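# Spray banana crowns, then rehang the spray gun

## Task

Cover the cut crown of each banana cluster in the tray with treatment spray, without shifting any cluster from its spot, and afterwards return the spray gun so it hangs on the fork of its post.

## Robot and tools

Robot: two six-joint arms with parallel grippers, left_arm and right_arm. Two head cameras, cam_head_left and cam_head_right (672x504 each), sit on a stand behind the arms. Knocking anything out of the work area fails the scene, so the banana clusters must stay put and the gun must end up hanging securely on its fork.

Frame: all printed hand poses use the scene frame. Its origin is at table-top height, halfway between the nominal arm bases; +x points out over the table, +z up, and left_arm is on the +y side (image left/right does not follow this). Calibrated bases: left_arm at (+0.041, +0.287, +0.021) m, right_arm at (+0.038, -0.236, +0.039) m, each turned only slightly about z. Printed hand position and orientation can be a few cm off, more at long reach. end_effector_position is the spot between the finger pads, roughly 1 cm short of the tips; fingers point along the gripper's +z and close along its y.

Row layout (used by every moving call): one flat list of 14 numbers covering both arms, even if one arm stays still. First the left_arm's six joint angles then its opening, then the same seven for right_arm. Joint order is waist, shoulder, elbow, wrist pitch, wrist yaw, wrist roll. Joint numbers are absolute target angles in radians (not offsets). Nominal ranges: waist -2.618 to 3.054, shoulder 0.000 to 3.142, elbow 0.000 to 3.142, wrist pitch -1.571 to 1.571, wrist yaw -1.571 to 1.571, wrist roll -2.094 to 2.094. True ends may differ by up to 0.059 rad; a target beyond that margin and beyond the current angle is refused, and one past the real end is clipped, reported as "joint sent to its limit". Opening is an absolute command from -1 (closed) to +1 (fully open, 0.094 m pad gap). To leave a gripper alone, repeat its current command; 0 means half-open, not no change. To keep a still joint still, resend its "Joint targets" value.

execute_actions: "actions" is a list of actions; each action is a table of up to 15 rows, one row per 1/30 s step; short tables repeat their last row to fill 15 steps. Each action counts as 0.5 s. Optional "cameras": list of names, ["all"], or []. An empty actions list returns images and the full state, including scene number.

move: "target" is one 14-number row or a list of up to 15 rows (waypoints), all absolute joint angles as above; the whole list must fit in 10 s. Joints move together in joint space, so the hand follows a curve, with no collision avoidance. "speed": rad/s for the joint with the farthest to go, 0.01 to 12.57, default 0.5, one value or one per waypoint. "blend": rad, corner rounding per waypoint, 0 means stop there. "opening_speed": rate of the gripper command on the -1..+1 scale per second, at least 0.2. "grip_force": newtons per pad, 10 to 50, one value or one per arm; it persists, and below 50 closing is slow. "blocking": false returns after about 0.5 s while motion continues; a new move then takes over. The result adds a move: line such as done, off_target (settled more than 0.035 rad from target), moving, held, or fault, and limits=held if steps were withheld. Done does not prove contact or lack of it.

wait: "seconds" 0 to 10; the robot keeps its last command and any running move continues. stop: brakes a running move; braking takes distance. zoom_image: "camera" (cam_head_left or cam_head_right) and "region" [x0, y0, x1, y1] in pixels of that camera's latest image, at most 504 by 504. finished_scene: "scene" as integer 1 or 2; irreversible, so call it only once the crowns are sprayed and the gun hangs stably.

Result lines: Joint positions and Joint velocities list each arm's joints in the order above, then the pad gap (m). Joint targets are what joints are currently being driven toward. Tool commands gives present gripper commands. grip_measured uses the opening scale and reads slightly wide when empty; on a held part it reads a bit narrower. Joint torques are total drive output, sign positive toward larger angles, with offsets and noise; the first three joints wrap at ±28 N m. "joint command not followed" means the clearance check altered some steps. Velocities may be summarized as "within noise".

Motion limits: each step a joint's target can lead its measured angle by only 0.339 rad (waist, shoulder, elbow) or 2.2 rad (wrist joints), and a target placing the gripper over 200 mm from where it is gets scaled back, so large jumps need several actions or a move. Very small changes may not start.

Caution: avoid fast contact, hard presses, dropping the gun or letting parts fall, and any touching or pressing between the two arms (closing one gripper on the other's fingers counts). Holding loads, stretching out, or pushing against unreachable poses heats motors: MOTOR HOT at 75 °C, fold-up fault at 90 °C, arm collapse at 100 °C.

Each tool is called after "Emit:" by a JSON object that holds its "api" and its "payload".

## Session

Emit:
{"api": "execute_actions", "payload": {"actions": []}}

Emit:
{"api": "zoom_image", "payload": {"camera": "cam_head_left", "region": [100, 150, 600, 504]}}

Scene clock: 0.00 s.
left_arm: end_effector_position=(+0.4428, +0.2617, +0.1381) grip_measured=+1.000 end_effector_quat_wxyz=(+0.598, +0.041, +0.799, -0.049) | right_arm: end_effector_position=(+0.4275, -0.2102, +0.1530) grip_measured=+1.000 end_effector_quat_wxyz=(+0.614, +0.006, +0.788, +0.039)
Joint positions: left_arm=[0.025 1.506 0.381 0.839 0.112 0.003 0.094] | right_arm=[0.01 1.511 0.304 0.961 0.012 0.074 0.094]
Joint velocities: within noise
Joint torques (N m): no reading
Motor temperatures (°C): left_arm=[28 33 32 39 27 28 28] | right_arm=[29 30 38 36 29 27 32]
Heat: left arm: 39 °C; right arm: 38 °C.
Joint targets: left_arm=[0.025 1.500 0.387 0.837 0.112 0.003] | right_arm=[0.010 1.509 0.305 0.947 0.012 0.073]
Tool commands: left_gripper/opening=+1.0 right_gripper/opening=+1.0

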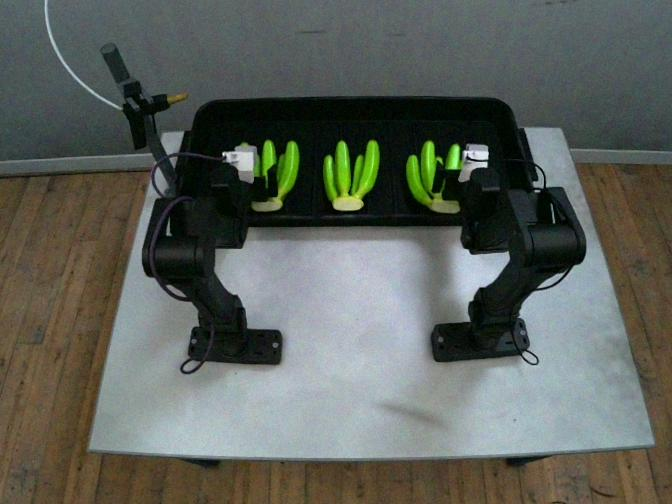

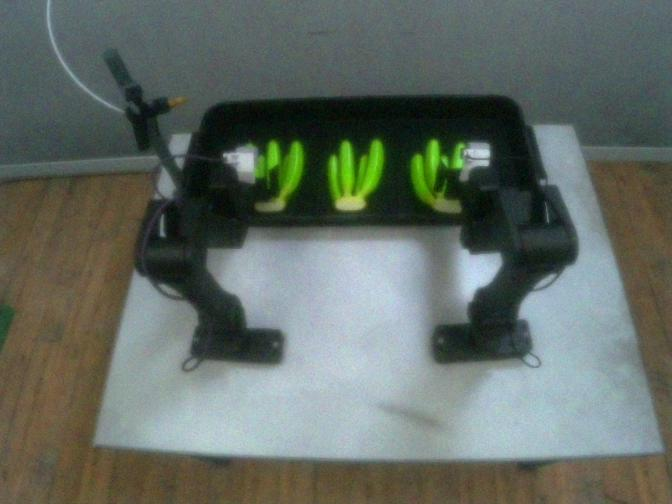

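Scaled by 1.008 from the camera's 672x504 image, which has a finer 960x720 frame.

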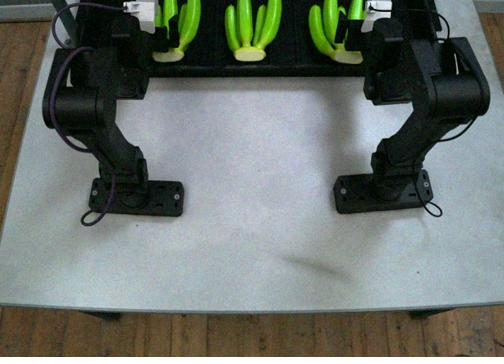

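Emit:
{"api": "zoom_image", "payload": {"camera": "cam_head_left", "region": [80, 20, 240, 220]}}

Emit:
{"api": "zoom_image", "payload": {"camera": "cam_head_right", "region": [80, 20, 240, 220]}}

Emit:
{"api": "zoom_image", "payload": {"camera": "cam_head_left", "region": [170, 80, 550, 270]}}

Emit:
{"api": "zoom_image", "payload": {"camera": "cam_head_right", "region": [170, 80, 550, 270]}}

Scaled by 2.520 from the camera's 672x504 image, which has a finer 960x720 frame.

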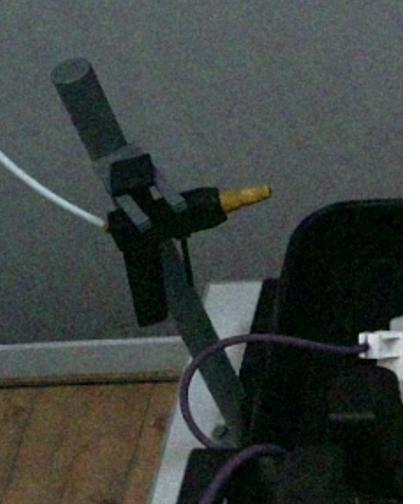

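Scaled by 2.520 from the camera's 672x504 image, which has a finer 960x720 frame.

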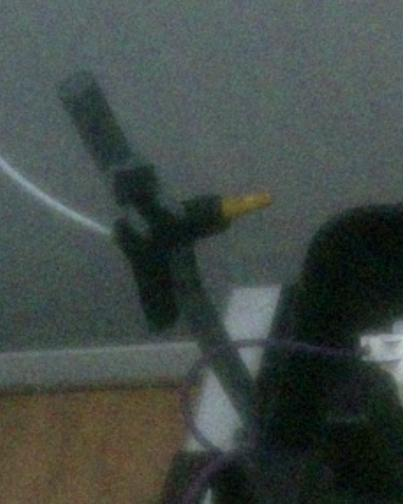

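Scaled by 1.326 from the camera's 672x504 image, which has a finer 960x720 frame.

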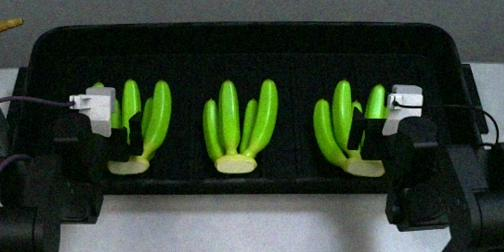

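Scaled by 1.326 from the camera's 672x504 image, which has a finer 960x720 frame.

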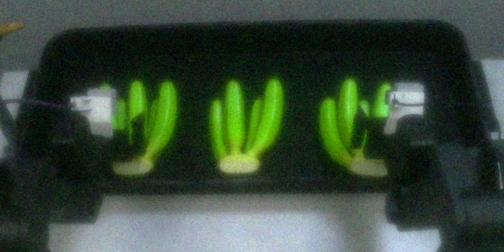

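Emit:
{"api": "zoom_image", "payload": {"camera": "cam_head_left", "region": [95, 35, 195, 135]}}

Emit:
{"api": "zoom_image", "payload": {"camera": "cam_head_left", "region": [120, 110, 200, 210]}}

Emit:
{"api": "zoom_image", "payload": {"camera": "cam_head_right", "region": [95, 35, 195, 135]}}

Scaled by 5.040 from the camera's 672x504 image, which has a finer 960x720 frame.

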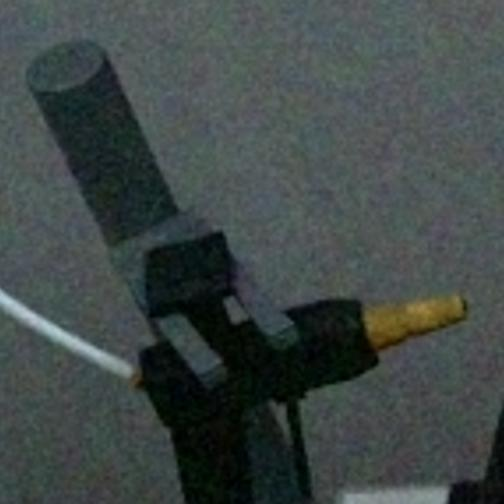

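Scaled by 5.040 from the camera's 672x504 image, which has a finer 960x720 frame.

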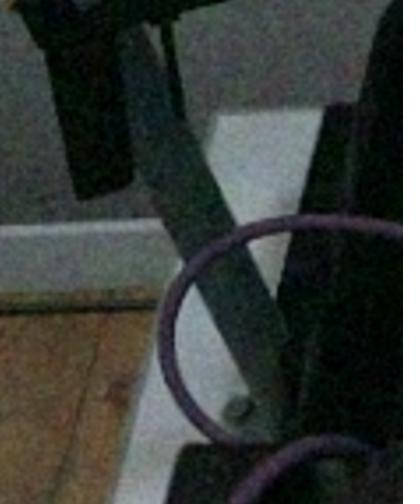

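Scaled by 5.040 from the camera's 672x504 image, which has a finer 960x720 frame.

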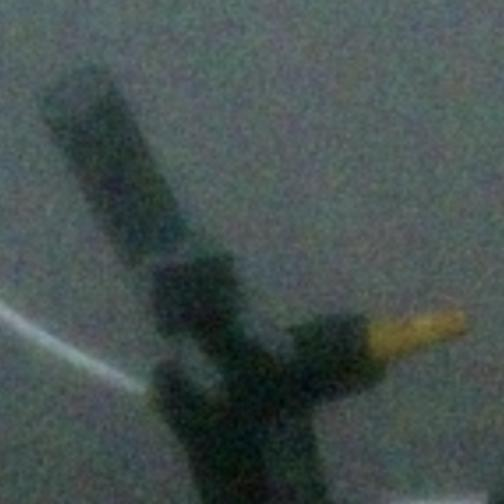

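Emit:
{"api": "move", "payload": {"target": [[0.025,0.893,0.591,0.302,0.112,0,1,0.01,1.2,0.5,0.8,0.012,0.07,1],[1.03,0.893,0.591,0.302,0.79,0,1,-1.0,1.0,0.4,0.6,0.012,0.07,1]], "speed": 0.9, "blend": [0.1,0], "cameras": ["all"]}}

Emit:
{"api": "zoom_image", "payload": {"camera": "cam_head_left", "region": [80, 30, 240, 190]}}

Emit:
{"api": "zoom_image", "payload": {"camera": "cam_head_right", "region": [80, 30, 240, 190]}}

Scene clock: 103.90 s.
left_arm: end_effector_position=(+0.3148, +0.4715, +0.3186) grip_measured=+1.000 end_effector_quat_wxyz=(+0.697, -0.081, +0.709, +0.064) | right_arm: end_effector_position=(+0.2555, -0.5322, +0.3011) grip_measured=+1.000 end_effector_quat_wxyz=(+0.649, +0.341, +0.609, -0.302)
Joint positions: left_arm=[1.023 0.898 0.569 0.301 0.779 -0.003 0.094] | right_arm=[-0.993 1.015 0.42 0.62 0.011 0.074 0.094]
Joint torques (N m): left_arm=[0.64 -1.88 10.37 1.55 0.22 0.05] | right_arm=[-0.64 -4.1 5.91 1.46 -0.03 0.01]
Motor temperatures (°C): left_arm=[28 33 33 42 26 27 27] | right_arm=[28 31 39 45 29 26 31]
Heat: left arm: 42 °C; right arm: 45 °C.
Joint targets: left_arm=[1.030 0.893 0.591 0.302 0.790 0.000] | right_arm=[-1.000 1.000 0.400 0.600 0.012 0.070]
move: done

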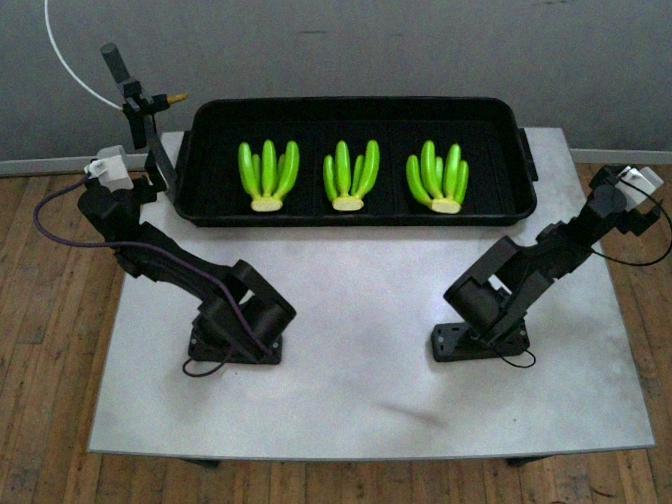

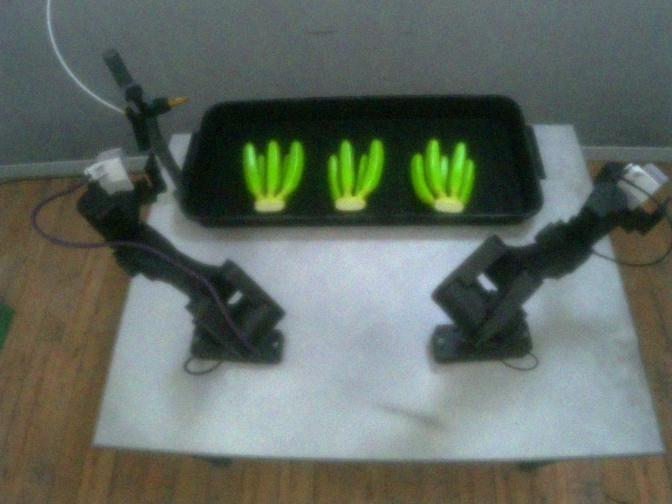

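Scaled by 3.150 from the camera's 672x504 image, which has a finer 960x720 frame.

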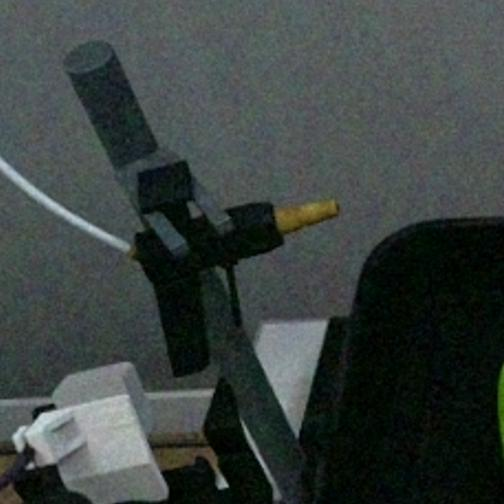

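Scaled by 3.150 from the camera's 672x504 image, which has a finer 960x720 frame.

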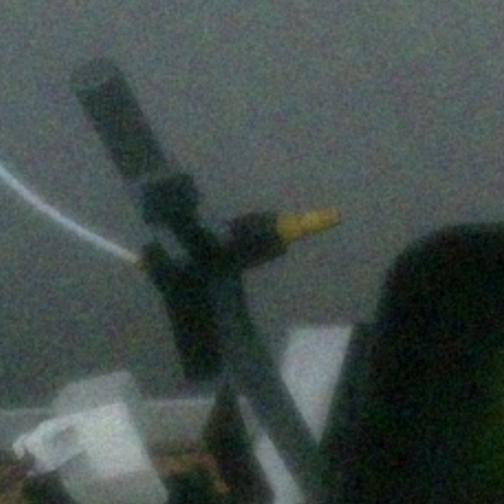

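Emit:
{"api": "move", "payload": {"target": [[0.857,0.80,0.597,0.21,0.617,0,1,-1.0,1.0,0.4,0.6,0.012,0.07,1],[0.667,1.106,0.715,0.395,0.427,0,1,-1.0,1.0,0.4,0.6,0.012,0.07,1]], "speed": [0.5,0.25], "cameras": ["all"]}}

Emit:
{"api": "zoom_image", "payload": {"camera": "cam_head_left", "region": [100, 50, 200, 180]}}

Emit:
{"api": "zoom_image", "payload": {"camera": "cam_head_right", "region": [100, 50, 200, 180]}}

Scene clock: 161.20 s.
left_arm: end_effector_position=(+0.3937, +0.4511, +0.3204) grip_measured=+1.000 end_effector_quat_wxyz=(+0.691, -0.076, +0.717, +0.057) | right_arm: end_effector_position=(+0.2555, -0.5322, +0.3011) grip_measured=+1.000 end_effector_quat_wxyz=(+0.649, +0.341, +0.609, -0.302)
Joint positions: left_arm=[0.673 1.101 0.682 0.374 0.445 -0.003 0.094] | right_arm=[-0.993 1.015 0.42 0.62 0.011 0.074 0.094]
Joint torques (N m): left_arm=[-0.66 -2.63 11.7 1.93 -0.18 0.06] | right_arm=[-0.65 -4.23 5.93 1.49 -0.01 0]
Heat: left arm: 41 °C; right arm: 43 °C.
Joint targets: left_arm=[0.667 1.106 0.715 0.395 0.427 0.000] | right_arm=[-1.000 1.000 0.400 0.600 0.012 0.070]
move: done

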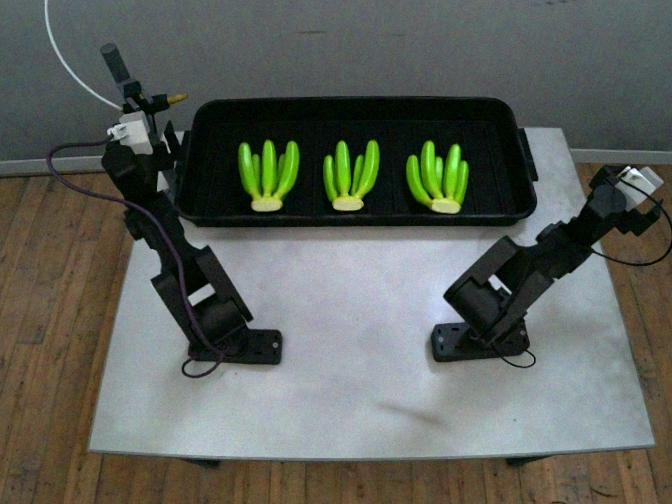

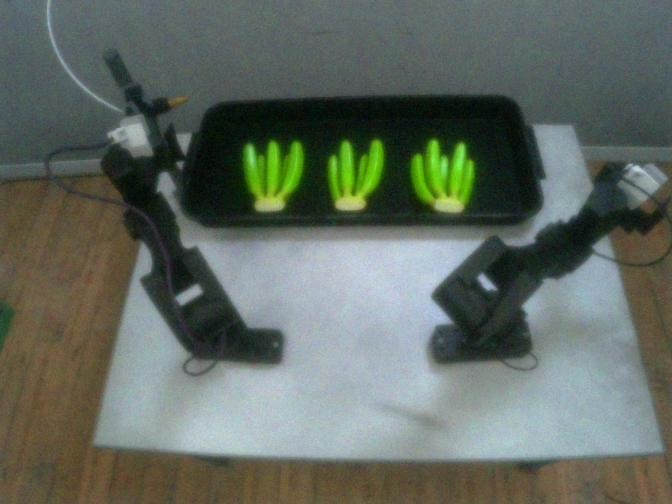

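Scaled by 3.877 from the camera's 672x504 image, which has a finer 960x720 frame.

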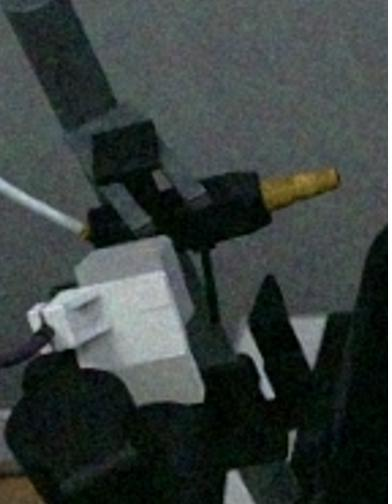

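Scaled by 3.877 from the camera's 672x504 image, which has a finer 960x720 frame.

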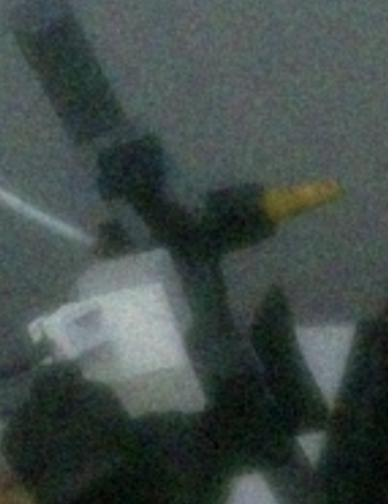

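Emit:
{"api": "move", "payload": {"target": [0.667,1.106,0.715,0.395,0.427,0,-0.6,-1.0,1.0,0.4,0.6,0.012,0.07,1], "grip_force": 25, "cameras": ["cam_head_left"]}}

Emit:
{"api": "zoom_image", "payload": {"camera": "cam_head_left", "region": [100, 50, 200, 180]}}

Scene clock: 179.63 s.
left_arm: end_effector_position=(+0.3937, +0.4513, +0.3205) grip_measured=-0.598 end_effector_quat_wxyz=(+0.691, -0.076, +0.717, +0.058) | right_arm: end_effector_position=(+0.2555, -0.5322, +0.3011) grip_measured=+1.000 end_effector_quat_wxyz=(+0.649, +0.341, +0.609, -0.302)
Joint positions: left_arm=[0.673 1.101 0.682 0.375 0.445 -0.003 0.019] | right_arm=[-0.993 1.015 0.42 0.62 0.011 0.074 0.094]
Joint torques (N m): left_arm=[-0.68 -2.59 11.63 1.89 -0.17 0.08] | right_arm=[-0.58 -4.19 5.96 1.44 -0.04 -0.03]
Heat: left arm: 42 °C; right arm: 43 °C.
Joint targets: left_arm=[0.667 1.106 0.715 0.395 0.427 0.000] | right_arm=[-1.000 1.000 0.400 0.600 0.012 0.070]
grip_force (N): 25, 25
move: moving (left_arm; no rest 5 s after the path's end)
Images, in order (width x height): cam_head_left 672x504.

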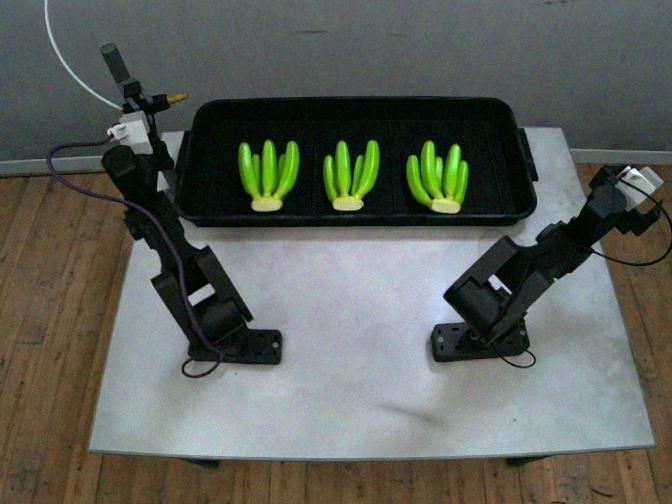

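Scaled by 3.877 from the camera's 672x504 image, which has a finer 960x720 frame.

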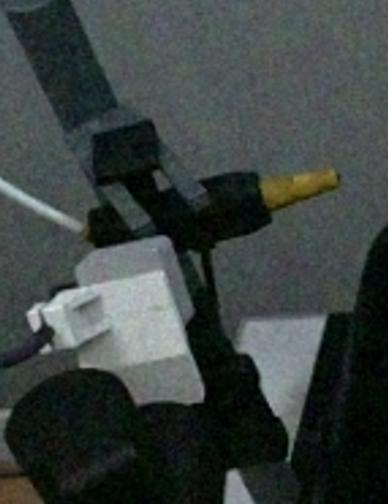

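Emit:
{"api": "move", "payload": {"target": [[0.857,0.80,0.597,0.21,0.617,0,-0.6,-1.0,1.0,0.4,0.6,0.012,0.07,1],[0.889,1.09,0.49,0.645,0.649,0,1,-1.0,1.0,0.4,0.6,0.012,0.07,1],[0.705,1.421,0.707,0.765,0.465,0,1,-1.0,1.0,0.4,0.6,0.012,0.07,1]], "speed": [0.5,0.6,0.25], "blend": [0.1,0,0], "grip_force": 50, "cameras": ["all"]}}

Emit:
{"api": "zoom_image", "payload": {"camera": "cam_head_left", "region": [100, 50, 200, 180]}}

Emit:
{"api": "zoom_image", "payload": {"camera": "cam_head_right", "region": [100, 50, 200, 180]}}

Scene clock: 209.00 s.
left_arm: end_effector_position=(+0.4292, +0.4890, +0.2846) grip_measured=+0.998 end_effector_quat_wxyz=(+0.709, -0.064, +0.700, +0.067) | right_arm: end_effector_position=(+0.2555, -0.5322, +0.3011) grip_measured=+1.000 end_effector_quat_wxyz=(+0.649, +0.341, +0.609, -0.302)
Joint positions: left_arm=[0.711 1.41 0.677 0.748 0.487 -0.003 0.094] | right_arm=[-0.993 1.015 0.42 0.62 0.011 0.074 0.094]
Joint torques (N m): left_arm=[-0.61 -4.34 10.76 1.83 -0.22 0.08] | right_arm=[-0.57 -4.05 5.94 1.42 -0.01 -0.04]
Heat: left arm: 43 °C; right arm: 43 °C.
Joint targets: left_arm=[0.705 1.421 0.707 0.765 0.465 0.000] | right_arm=[-1.000 1.000 0.400 0.600 0.012 0.070]
move: done

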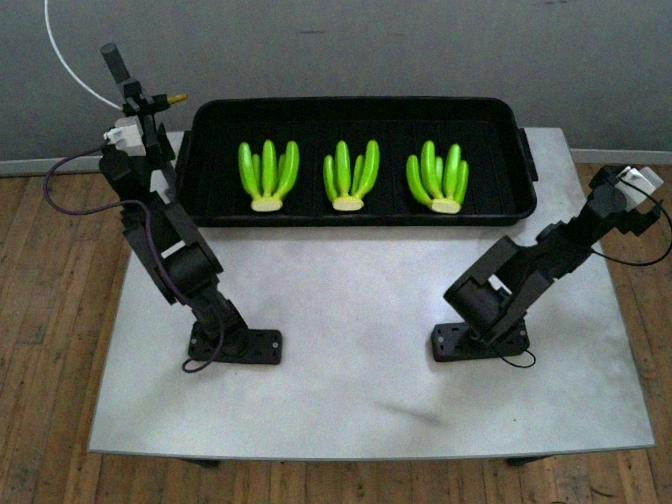

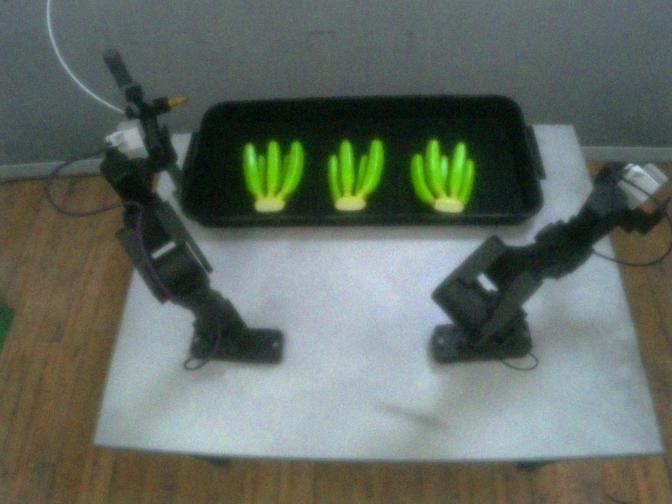

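Scaled by 3.877 from the camera's 672x504 image, which has a finer 960x720 frame.

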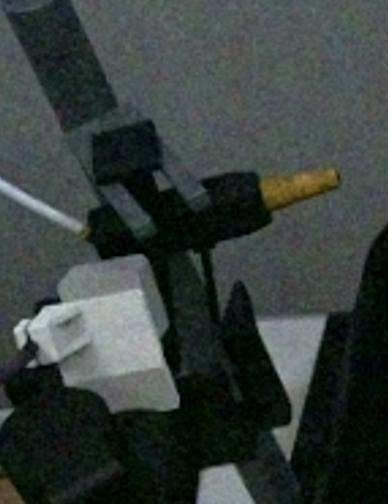

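Scaled by 3.877 from the camera's 672x504 image, which has a finer 960x720 frame.

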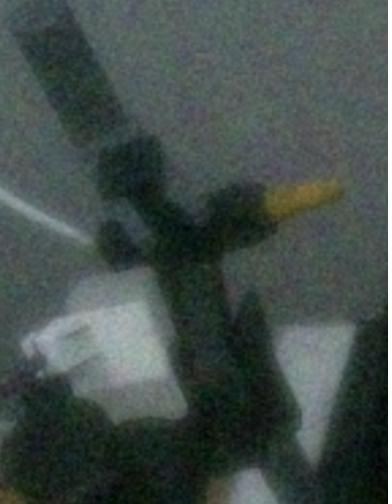

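Emit:
{"api": "move", "payload": {"target": [0.705,1.421,0.707,0.765,0.465,0,-0.2,-1.0,1.0,0.4,0.6,0.012,0.07,1], "grip_force": 25, "cameras": ["cam_head_left","cam_head_right"]}}

Emit:
{"api": "zoom_image", "payload": {"camera": "cam_head_left", "region": [100, 50, 200, 180]}}

Scene clock: 225.23 s.
left_arm: end_effector_position=(+0.4319, +0.4806, +0.2854) grip_measured=+0.051 end_effector_quat_wxyz=(+0.709, -0.035, +0.700, +0.071) | right_arm: end_effector_position=(+0.2555, -0.5322, +0.3011) grip_measured=+1.000 end_effector_quat_wxyz=(+0.649, +0.341, +0.609, -0.302)
Joint positions: left_arm=[0.701 1.41 0.677 0.751 0.512 0.042 0.049] | right_arm=[-0.993 1.015 0.42 0.62 0.011 0.074 0.094]
Joint torques (N m): left_arm=[0.42 -4.31 10.73 1.79 -0.63 -0.4] | right_arm=[-0.59 -4.01 5.98 1.45 -0.02 -0.01]
Heat: left arm: 43 °C; right arm: 43 °C.
Joint targets: left_arm=[0.705 1.421 0.707 0.765 0.465 0.000] | right_arm=[-1.000 1.000 0.400 0.600 0.012 0.070]
grip_force (N): 25, 25
move: moving (left_arm; no rest 5 s after the path's end); left_arm: the wrist yaw is farthest, 0.047 rad from its target

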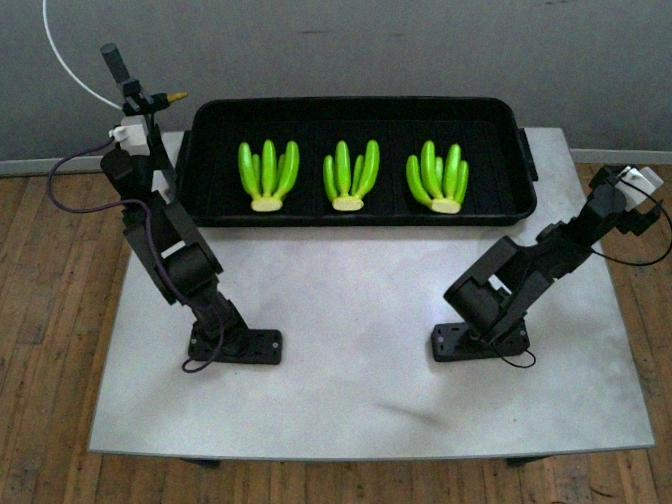

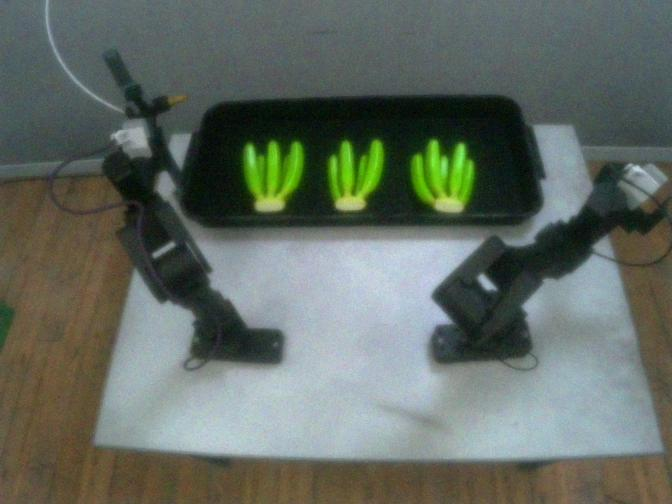

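Scaled by 3.877 from the camera's 672x504 image, which has a finer 960x720 frame.

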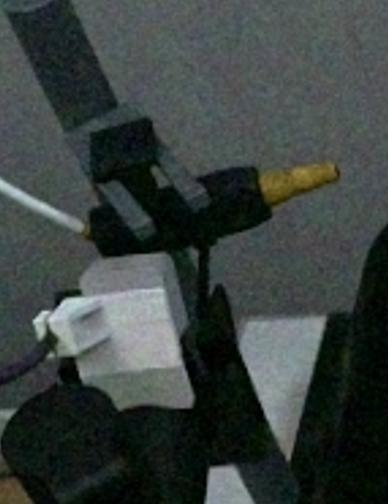

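Emit:
{"api": "move", "payload": {"target": [0.69,1.421,0.707,0.765,0.48,0.02,-0.4,-1.0,1.0,0.4,0.6,0.012,0.07,1], "cameras": ["cam_head_left"]}}

Emit:
{"api": "zoom_image", "payload": {"camera": "cam_head_left", "region": [100, 50, 200, 180]}}

Scene clock: 233.83 s.
left_arm: end_effector_position=(+0.4342, +0.4753, +0.2834) grip_measured=-0.206 end_effector_quat_wxyz=(+0.706, -0.021, +0.704, +0.074) | right_arm: end_effector_position=(+0.2555, -0.5322, +0.3011) grip_measured=+1.000 end_effector_quat_wxyz=(+0.649, +0.341, +0.609, -0.302)
Joint positions: left_arm=[0.69 1.41 0.677 0.742 0.518 0.07 0.037] | right_arm=[-0.993 1.015 0.42 0.62 0.011 0.074 0.094]
Joint torques (N m): left_arm=[-0.12 -4.27 10.71 1.86 -0.46 -0.47] | right_arm=[-0.59 -3.93 5.93 1.45 -0.04 -0.02]
Heat: left arm: 43 °C; right arm: 43 °C.
Joint targets: left_arm=[0.690 1.421 0.707 0.765 0.480 0.020] | right_arm=[-1.000 1.000 0.400 0.600 0.012 0.070]
grip_force (N): 25, 25
move: off_target (left_arm); left_arm: the wrist roll is farthest, 0.050 rad from its target
Images, in order (width x height): cam_head_left 672x504.

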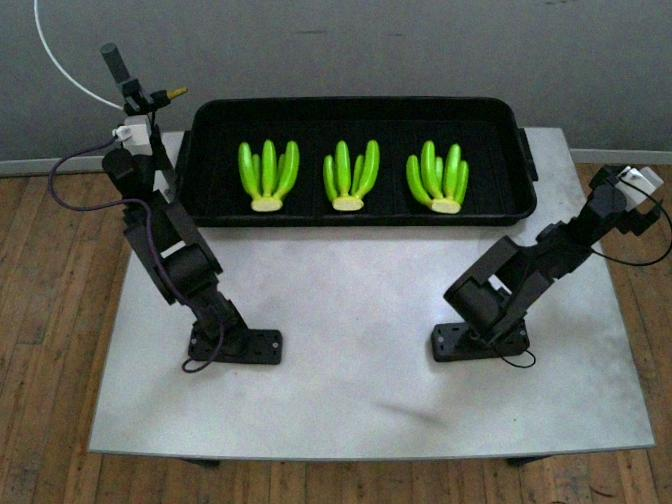

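Scaled by 3.877 from the camera's 672x504 image, which has a finer 960x720 frame.

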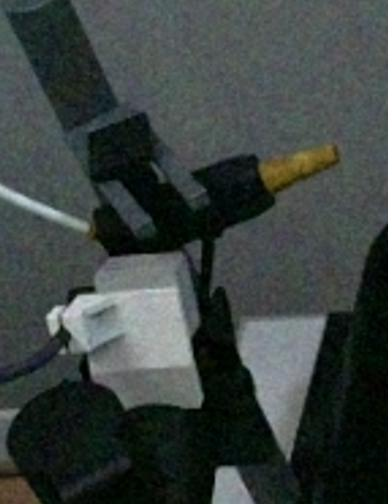

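Emit:
{"api": "move", "payload": {"target": [[0.69,1.348,0.823,0.57,0.48,0.02,-0.6,-1.0,1.0,0.4,0.6,0.012,0.07,1],[0.854,1.151,0.693,0.51,0.644,0.02,-0.6,-1.0,1.0,0.4,0.6,0.012,0.07,1],[1.088,0.978,0.61,0.415,0.878,0.02,-0.6,-1.0,1.0,0.4,0.6,0.012,0.07,1]], "speed": [0.15,0.25,0.3], "blend": [0,0.05,0], "grip_force": 32, "cameras": ["all"]}}

Emit:
{"api": "zoom_image", "payload": {"camera": "cam_head_left", "region": [40, 30, 200, 190]}}

Scene clock: 252.43 s.
left_arm: end_effector_position=(+0.3166, +0.4831, +0.3368) grip_measured=-0.598 end_effector_quat_wxyz=(+0.713, -0.034, +0.696, +0.072) | right_arm: end_effector_position=(+0.2555, -0.5322, +0.3011) grip_measured=+1.000 end_effector_quat_wxyz=(+0.649, +0.341, +0.609, -0.302)
Joint positions: left_arm=[1.083 0.989 0.622 0.412 0.894 0.017 0.019] | right_arm=[-0.993 1.015 0.42 0.62 0.011 0.074 0.094]
Joint torques (N m): left_arm=[0.54 -2.86 7.12 1.47 -0.21 0.08] | right_arm=[-0.8 -3.99 5.89 1.45 0.01 -0.02]
Heat: left arm: 44 °C; right arm: 43 °C.
Joint targets: left_arm=[1.088 0.978 0.610 0.415 0.878 0.020] | right_arm=[-1.000 1.000 0.400 0.600 0.012 0.070]
grip_force (N): 32, 32
move: done

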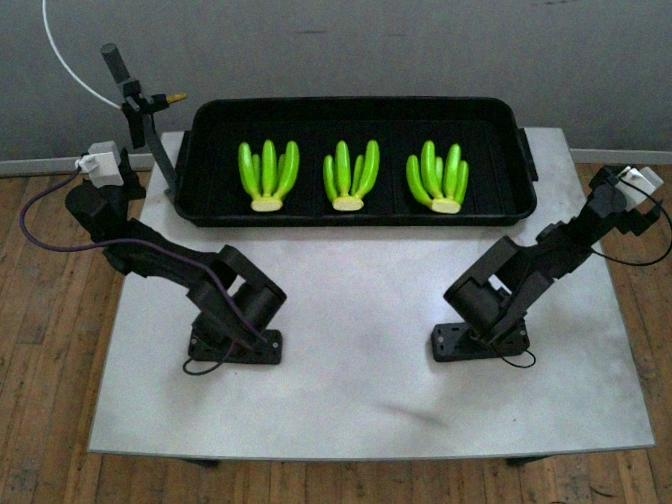

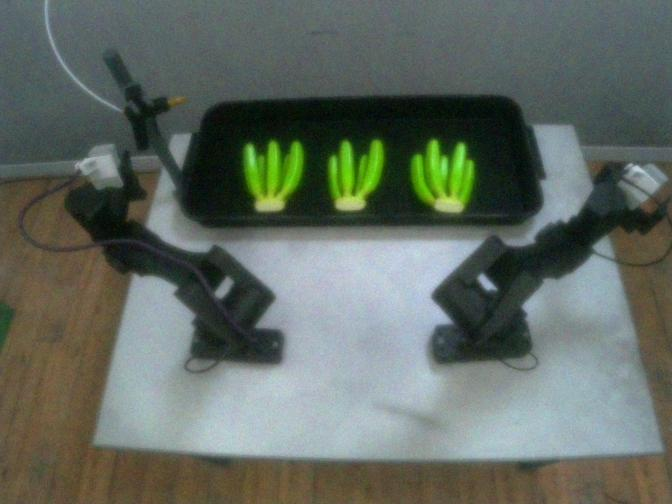

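Scaled by 3.150 from the camera's 672x504 image, which has a finer 960x720 frame.

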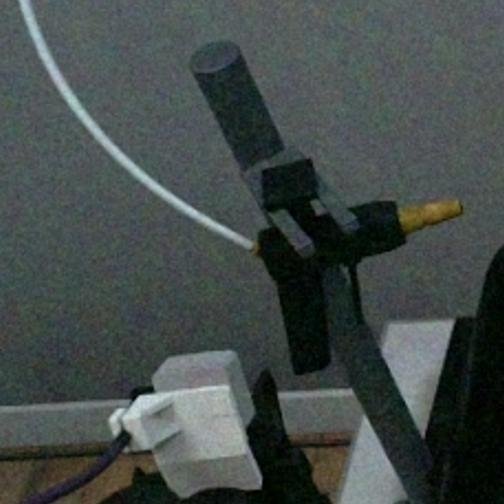

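Emit:
{"api": "move", "payload": {"target": [[0.84,1.07,0.48,0.61,0.60,0,1,-1.0,1.0,0.4,0.6,0.012,0.07,1],[0.633,1.456,0.747,0.755,0.393,0,1,-1.0,1.0,0.4,0.6,0.012,0.07,1],[0.633,1.456,0.747,0.755,0.413,0.03,-0.45,-1.0,1.0,0.4,0.6,0.012,0.07,1]], "speed": [0.5,0.25,0.3], "opening_speed": 0.7, "grip_force": 50, "cameras": ["cam_head_left"]}}

Emit:
{"api": "zoom_image", "payload": {"camera": "cam_head_left", "region": [100, 50, 200, 180]}}

Scene clock: 275.43 s.
left_arm: end_effector_position=(+0.4484, +0.4824, +0.2875) grip_measured=-0.210 end_effector_quat_wxyz=(+0.701, -0.021, +0.702, +0.127) | right_arm: end_effector_position=(+0.2555, -0.5322, +0.3011) grip_measured=+1.000 end_effector_quat_wxyz=(+0.649, +0.341, +0.609, -0.302)
Joint positions: left_arm=[0.636 1.444 0.717 0.743 0.387 0.145 0.037] | right_arm=[-0.993 1.015 0.42 0.62 0.011 0.074 0.094]
Joint torques (N m): left_arm=[-0.25 -4.62 10.91 1.78 0.3 -1.12] | right_arm=[-0.69 -3.89 5.93 1.45 -0.04 -0.01]
Heat: left arm: 43 °C; right arm: 43 °C.
Joint targets: left_arm=[0.633 1.456 0.747 0.755 0.413 0.030] | right_arm=[-1.000 1.000 0.400 0.600 0.012 0.070]
move: off_target (left_arm); left_arm: the wrist roll is farthest, 0.115 rad from its target
Images, in order (width x height): cam_head_left 672x504.

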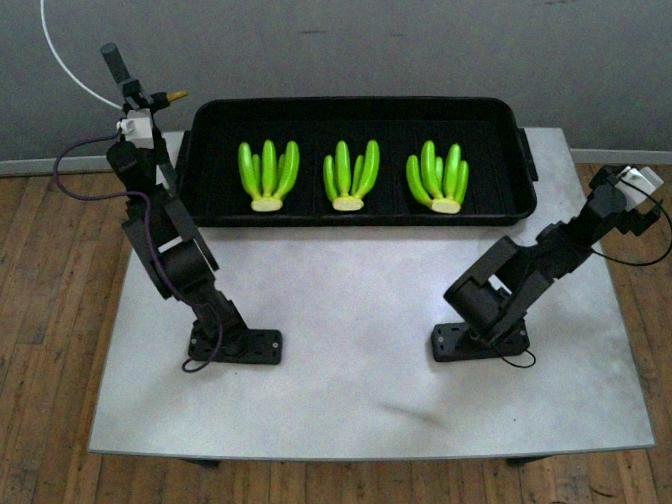

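Scaled by 3.877 from the camera's 672x504 image, which has a finer 960x720 frame.

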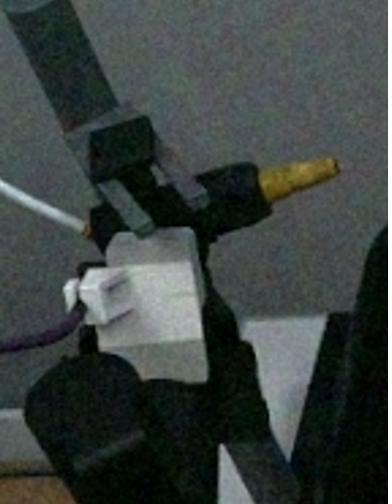

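Emit:
{"api": "move", "payload": {"target": [[0.633,1.456,0.747,0.755,0.39,0.2,-0.45,-1.0,1.0,0.4,0.6,0.012,0.07,1],[0.633,1.383,0.863,0.566,0.39,0.2,-0.45,-1.0,1.0,0.4,0.6,0.012,0.07,1]], "speed": [0.2,0.12], "cameras": ["cam_head_left"]}}

Emit:
{"api": "zoom_image", "payload": {"camera": "cam_head_left", "region": [80, 30, 200, 170]}}

Scene clock: 287.83 s.
left_arm: end_effector_position=(+0.4485, +0.4856, +0.2844) grip_measured=-0.241 end_effector_quat_wxyz=(+0.659, +0.005, +0.736, +0.154) | right_arm: end_effector_position=(+0.2555, -0.5322, +0.3011) grip_measured=+1.000 end_effector_quat_wxyz=(+0.649, +0.341, +0.609, -0.302)
Joint positions: left_arm=[0.636 1.409 0.785 0.533 0.372 0.269 0.036] | right_arm=[-0.993 1.015 0.42 0.62 0.011 0.074 0.094]
Joint torques (N m): left_arm=[-0.24 -7.62 15.87 1.98 0.24 -0.67] | right_arm=[-0.64 -4.1 5.87 1.45 -0.02 0]
Heat: left arm: 44 °C; right arm: 43 °C.
Joint targets: left_arm=[0.633 1.383 0.863 0.566 0.390 0.200] | right_arm=[-1.000 1.000 0.400 0.600 0.012 0.070]
move: off_target (left_arm); left_arm: the elbow is farthest, 0.078 rad from its target
Images, in order (width x height): cam_head_left 672x504.

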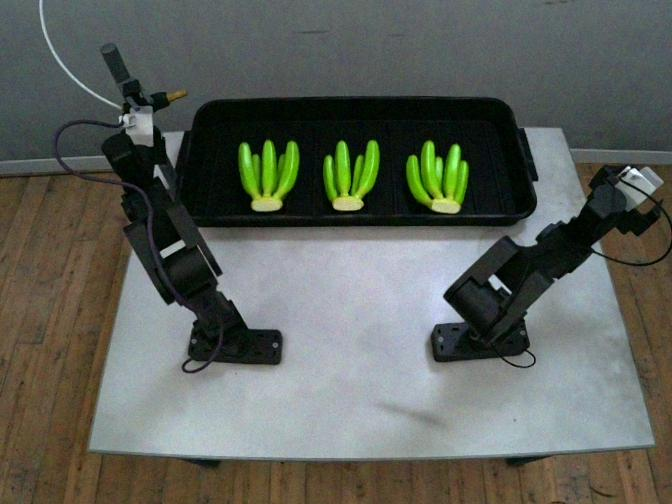

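Scaled by 3.600 from the camera's 672x504 image, which has a finer 960x720 frame.

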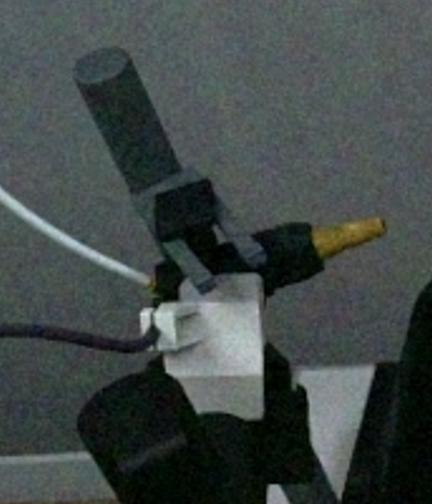

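Emit:
{"api": "move", "payload": {"target": [[0.633,1.456,0.762,0.74,0.39,0.2,-0.5,-1.0,1.0,0.4,0.6,0.012,0.07,1],[0.613,1.286,0.631,0.69,0.37,0.2,-0.5,-1.0,1.0,0.4,0.6,0.012,0.07,1]], "speed": [0.15,0.12], "cameras": ["cam_head_left"]}}

Emit:
{"api": "zoom_image", "payload": {"camera": "cam_head_left", "region": [80, 30, 200, 170]}}

Scene clock: 321.10 s.
left_arm: end_effector_position=(+0.4256, +0.4727, +0.2907) grip_measured=-0.277 end_effector_quat_wxyz=(+0.691, -0.019, +0.706, +0.153) | right_arm: end_effector_position=(+0.2555, -0.5322, +0.3010) grip_measured=+1.000 end_effector_quat_wxyz=(+0.649, +0.341, +0.609, -0.302)
Joint positions: left_arm=[0.631 1.317 0.647 0.672 0.347 0.191 0.034] | right_arm=[-0.993 1.015 0.42 0.62 0.011 0.074 0.094]
Joint torques (N m): left_arm=[-1.7 -7.13 6.57 1.87 0.28 0.11] | right_arm=[-0.42 -4.14 5.93 1.5 -0.02 0.02]
Motor temperatures (°C): left_arm=[27 32 41 45 27 27 28] | right_arm=[28 28 40 43 29 25 30]
Heat: left arm: 45 °C; right arm: 43 °C.
Joint targets: left_arm=[0.613 1.286 0.631 0.690 0.370 0.200] | right_arm=[-1.000 1.000 0.400 0.600 0.012 0.070]
move: done
Images, in order (width x height): cam_head_left 672x504.

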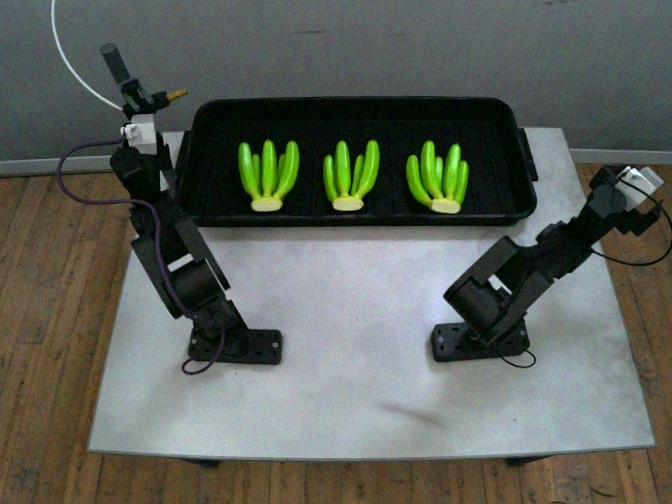

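Scaled by 3.600 from the camera's 672x504 image, which has a finer 960x720 frame.

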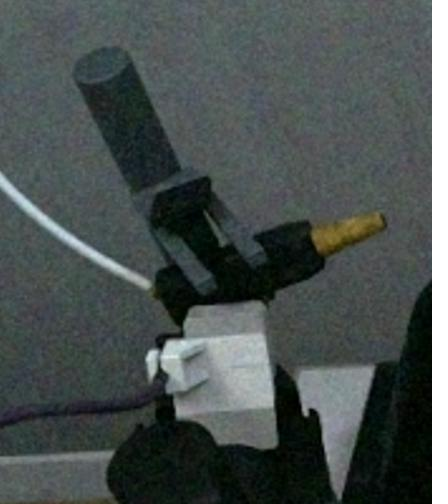

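Emit:
{"api": "move", "payload": {"target": [[0.575,1.267,0.67,0.64,0.335,0.2,-0.6,-1.0,1.0,0.4,0.6,0.012,0.07,1],[0.515,0.964,0.545,0.457,0.275,0.2,-0.6,-1.0,1.0,0.4,0.6,0.012,0.07,1]], "speed": [0.15,0.15], "cameras": ["cam_head_left"]}}

Emit:
{"api": "zoom_image", "payload": {"camera": "cam_head_left", "region": [80, 30, 220, 190]}}

Scene clock: 366.30 s.
left_arm: end_effector_position=(+0.3823, +0.4330, +0.3007) grip_measured=-0.281 end_effector_quat_wxyz=(+0.676, -0.048, +0.719, +0.154) | right_arm: end_effector_position=(+0.2555, -0.5322, +0.3010) grip_measured=+1.000 end_effector_quat_wxyz=(+0.649, +0.341, +0.609, -0.302)
Joint positions: left_arm=[0.544 0.994 0.551 0.403 0.213 0.166 0.034] | right_arm=[-0.993 1.015 0.42 0.62 0.011 0.074 0.094]
Joint torques (N m): left_arm=[-2.8 -4.72 7.83 2.22 0.78 0.36] | right_arm=[-0.51 -4.08 6.09 1.41 0 -0.03]
Motor temperatures (°C): left_arm=[27 35 34 46 27 27 29] | right_arm=[28 28 39 43 29 24 29]
Heat: left arm: 46 °C; right arm: 43 °C.
Joint targets: left_arm=[0.515 0.964 0.545 0.457 0.275 0.200] | right_arm=[-1.000 1.000 0.400 0.600 0.012 0.070]
move: off_target (left_arm); left_arm: the wrist yaw is farthest, 0.062 rad from its target
Images, in order (width x height): cam_head_left 672x504.

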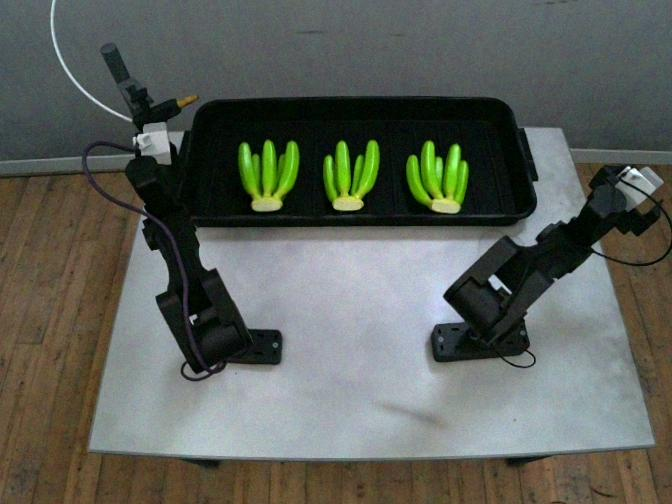

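Scaled by 3.150 from the camera's 672x504 image, which has a finer 960x720 frame.

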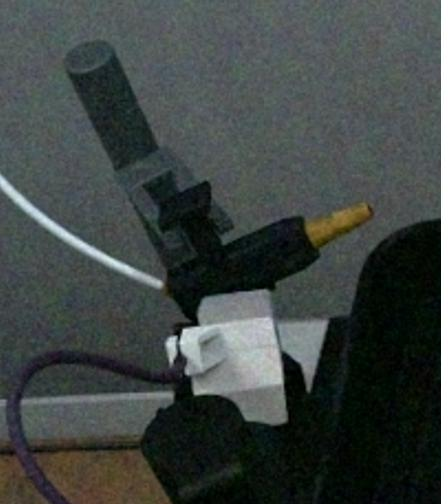

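Emit:
{"api": "move", "payload": {"target": [[0.43,0.735,0.485,0.285,0.18,0.2,-0.6,-1.0,1.0,0.4,0.6,0.012,0.07,1],[0.15,0.705,0.476,0.262,-0.1,0.2,-0.6,-1.0,1.0,0.4,0.6,0.012,0.07,1]], "speed": [0.2,0.3], "cameras": ["all"]}}

Emit:
{"api": "zoom_image", "payload": {"camera": "cam_head_left", "region": [80, 30, 280, 230]}}

Scene clock: 385.77 s.
left_arm: end_effector_position=(+0.3616, +0.3412, +0.3074) grip_measured=-0.283 end_effector_quat_wxyz=(+0.682, +0.001, +0.717, +0.141) | right_arm: end_effector_position=(+0.2555, -0.5322, +0.3010) grip_measured=+1.000 end_effector_quat_wxyz=(+0.649, +0.341, +0.609, -0.302)
Joint positions: left_arm=[0.157 0.727 0.484 0.214 -0.086 0.203 0.034] | right_arm=[-0.993 1.015 0.42 0.62 0.011 0.074 0.094]
Joint torques (N m): left_arm=[-0.64 -2.3 7.8 2.18 -0.16 -0.03] | right_arm=[-0.65 -4.19 5.85 1.44 0.02 -0.05]
Heat: left arm: 48 °C; right arm: 43 °C.
Joint targets: left_arm=[0.150 0.705 0.476 0.262 -0.100 0.200] | right_arm=[-1.000 1.000 0.400 0.600 0.012 0.070]
move: off_target (left_arm); left_arm: the wrist pitch is farthest, 0.048 rad from its target

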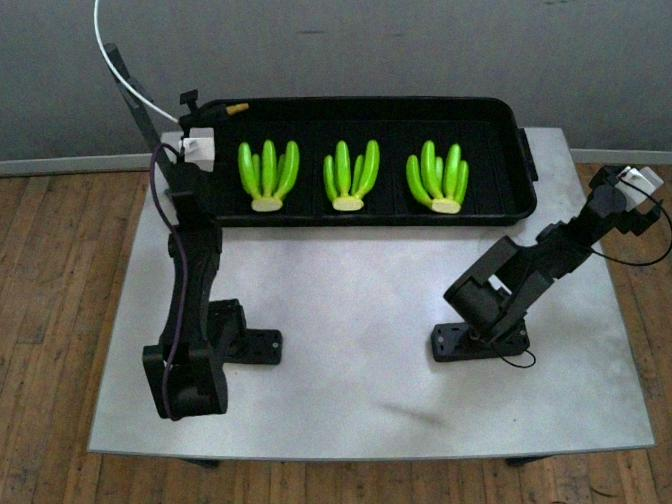

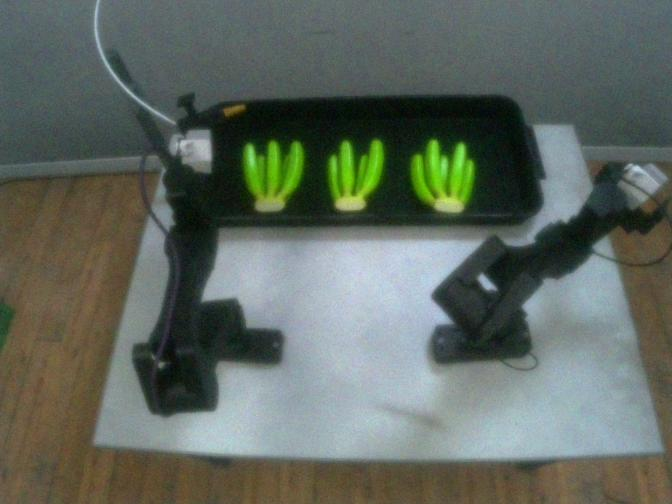

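Scaled by 2.520 from the camera's 672x504 image, which has a finer 960x720 frame.

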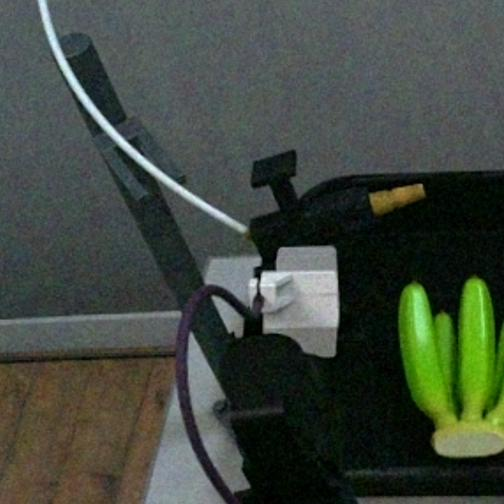

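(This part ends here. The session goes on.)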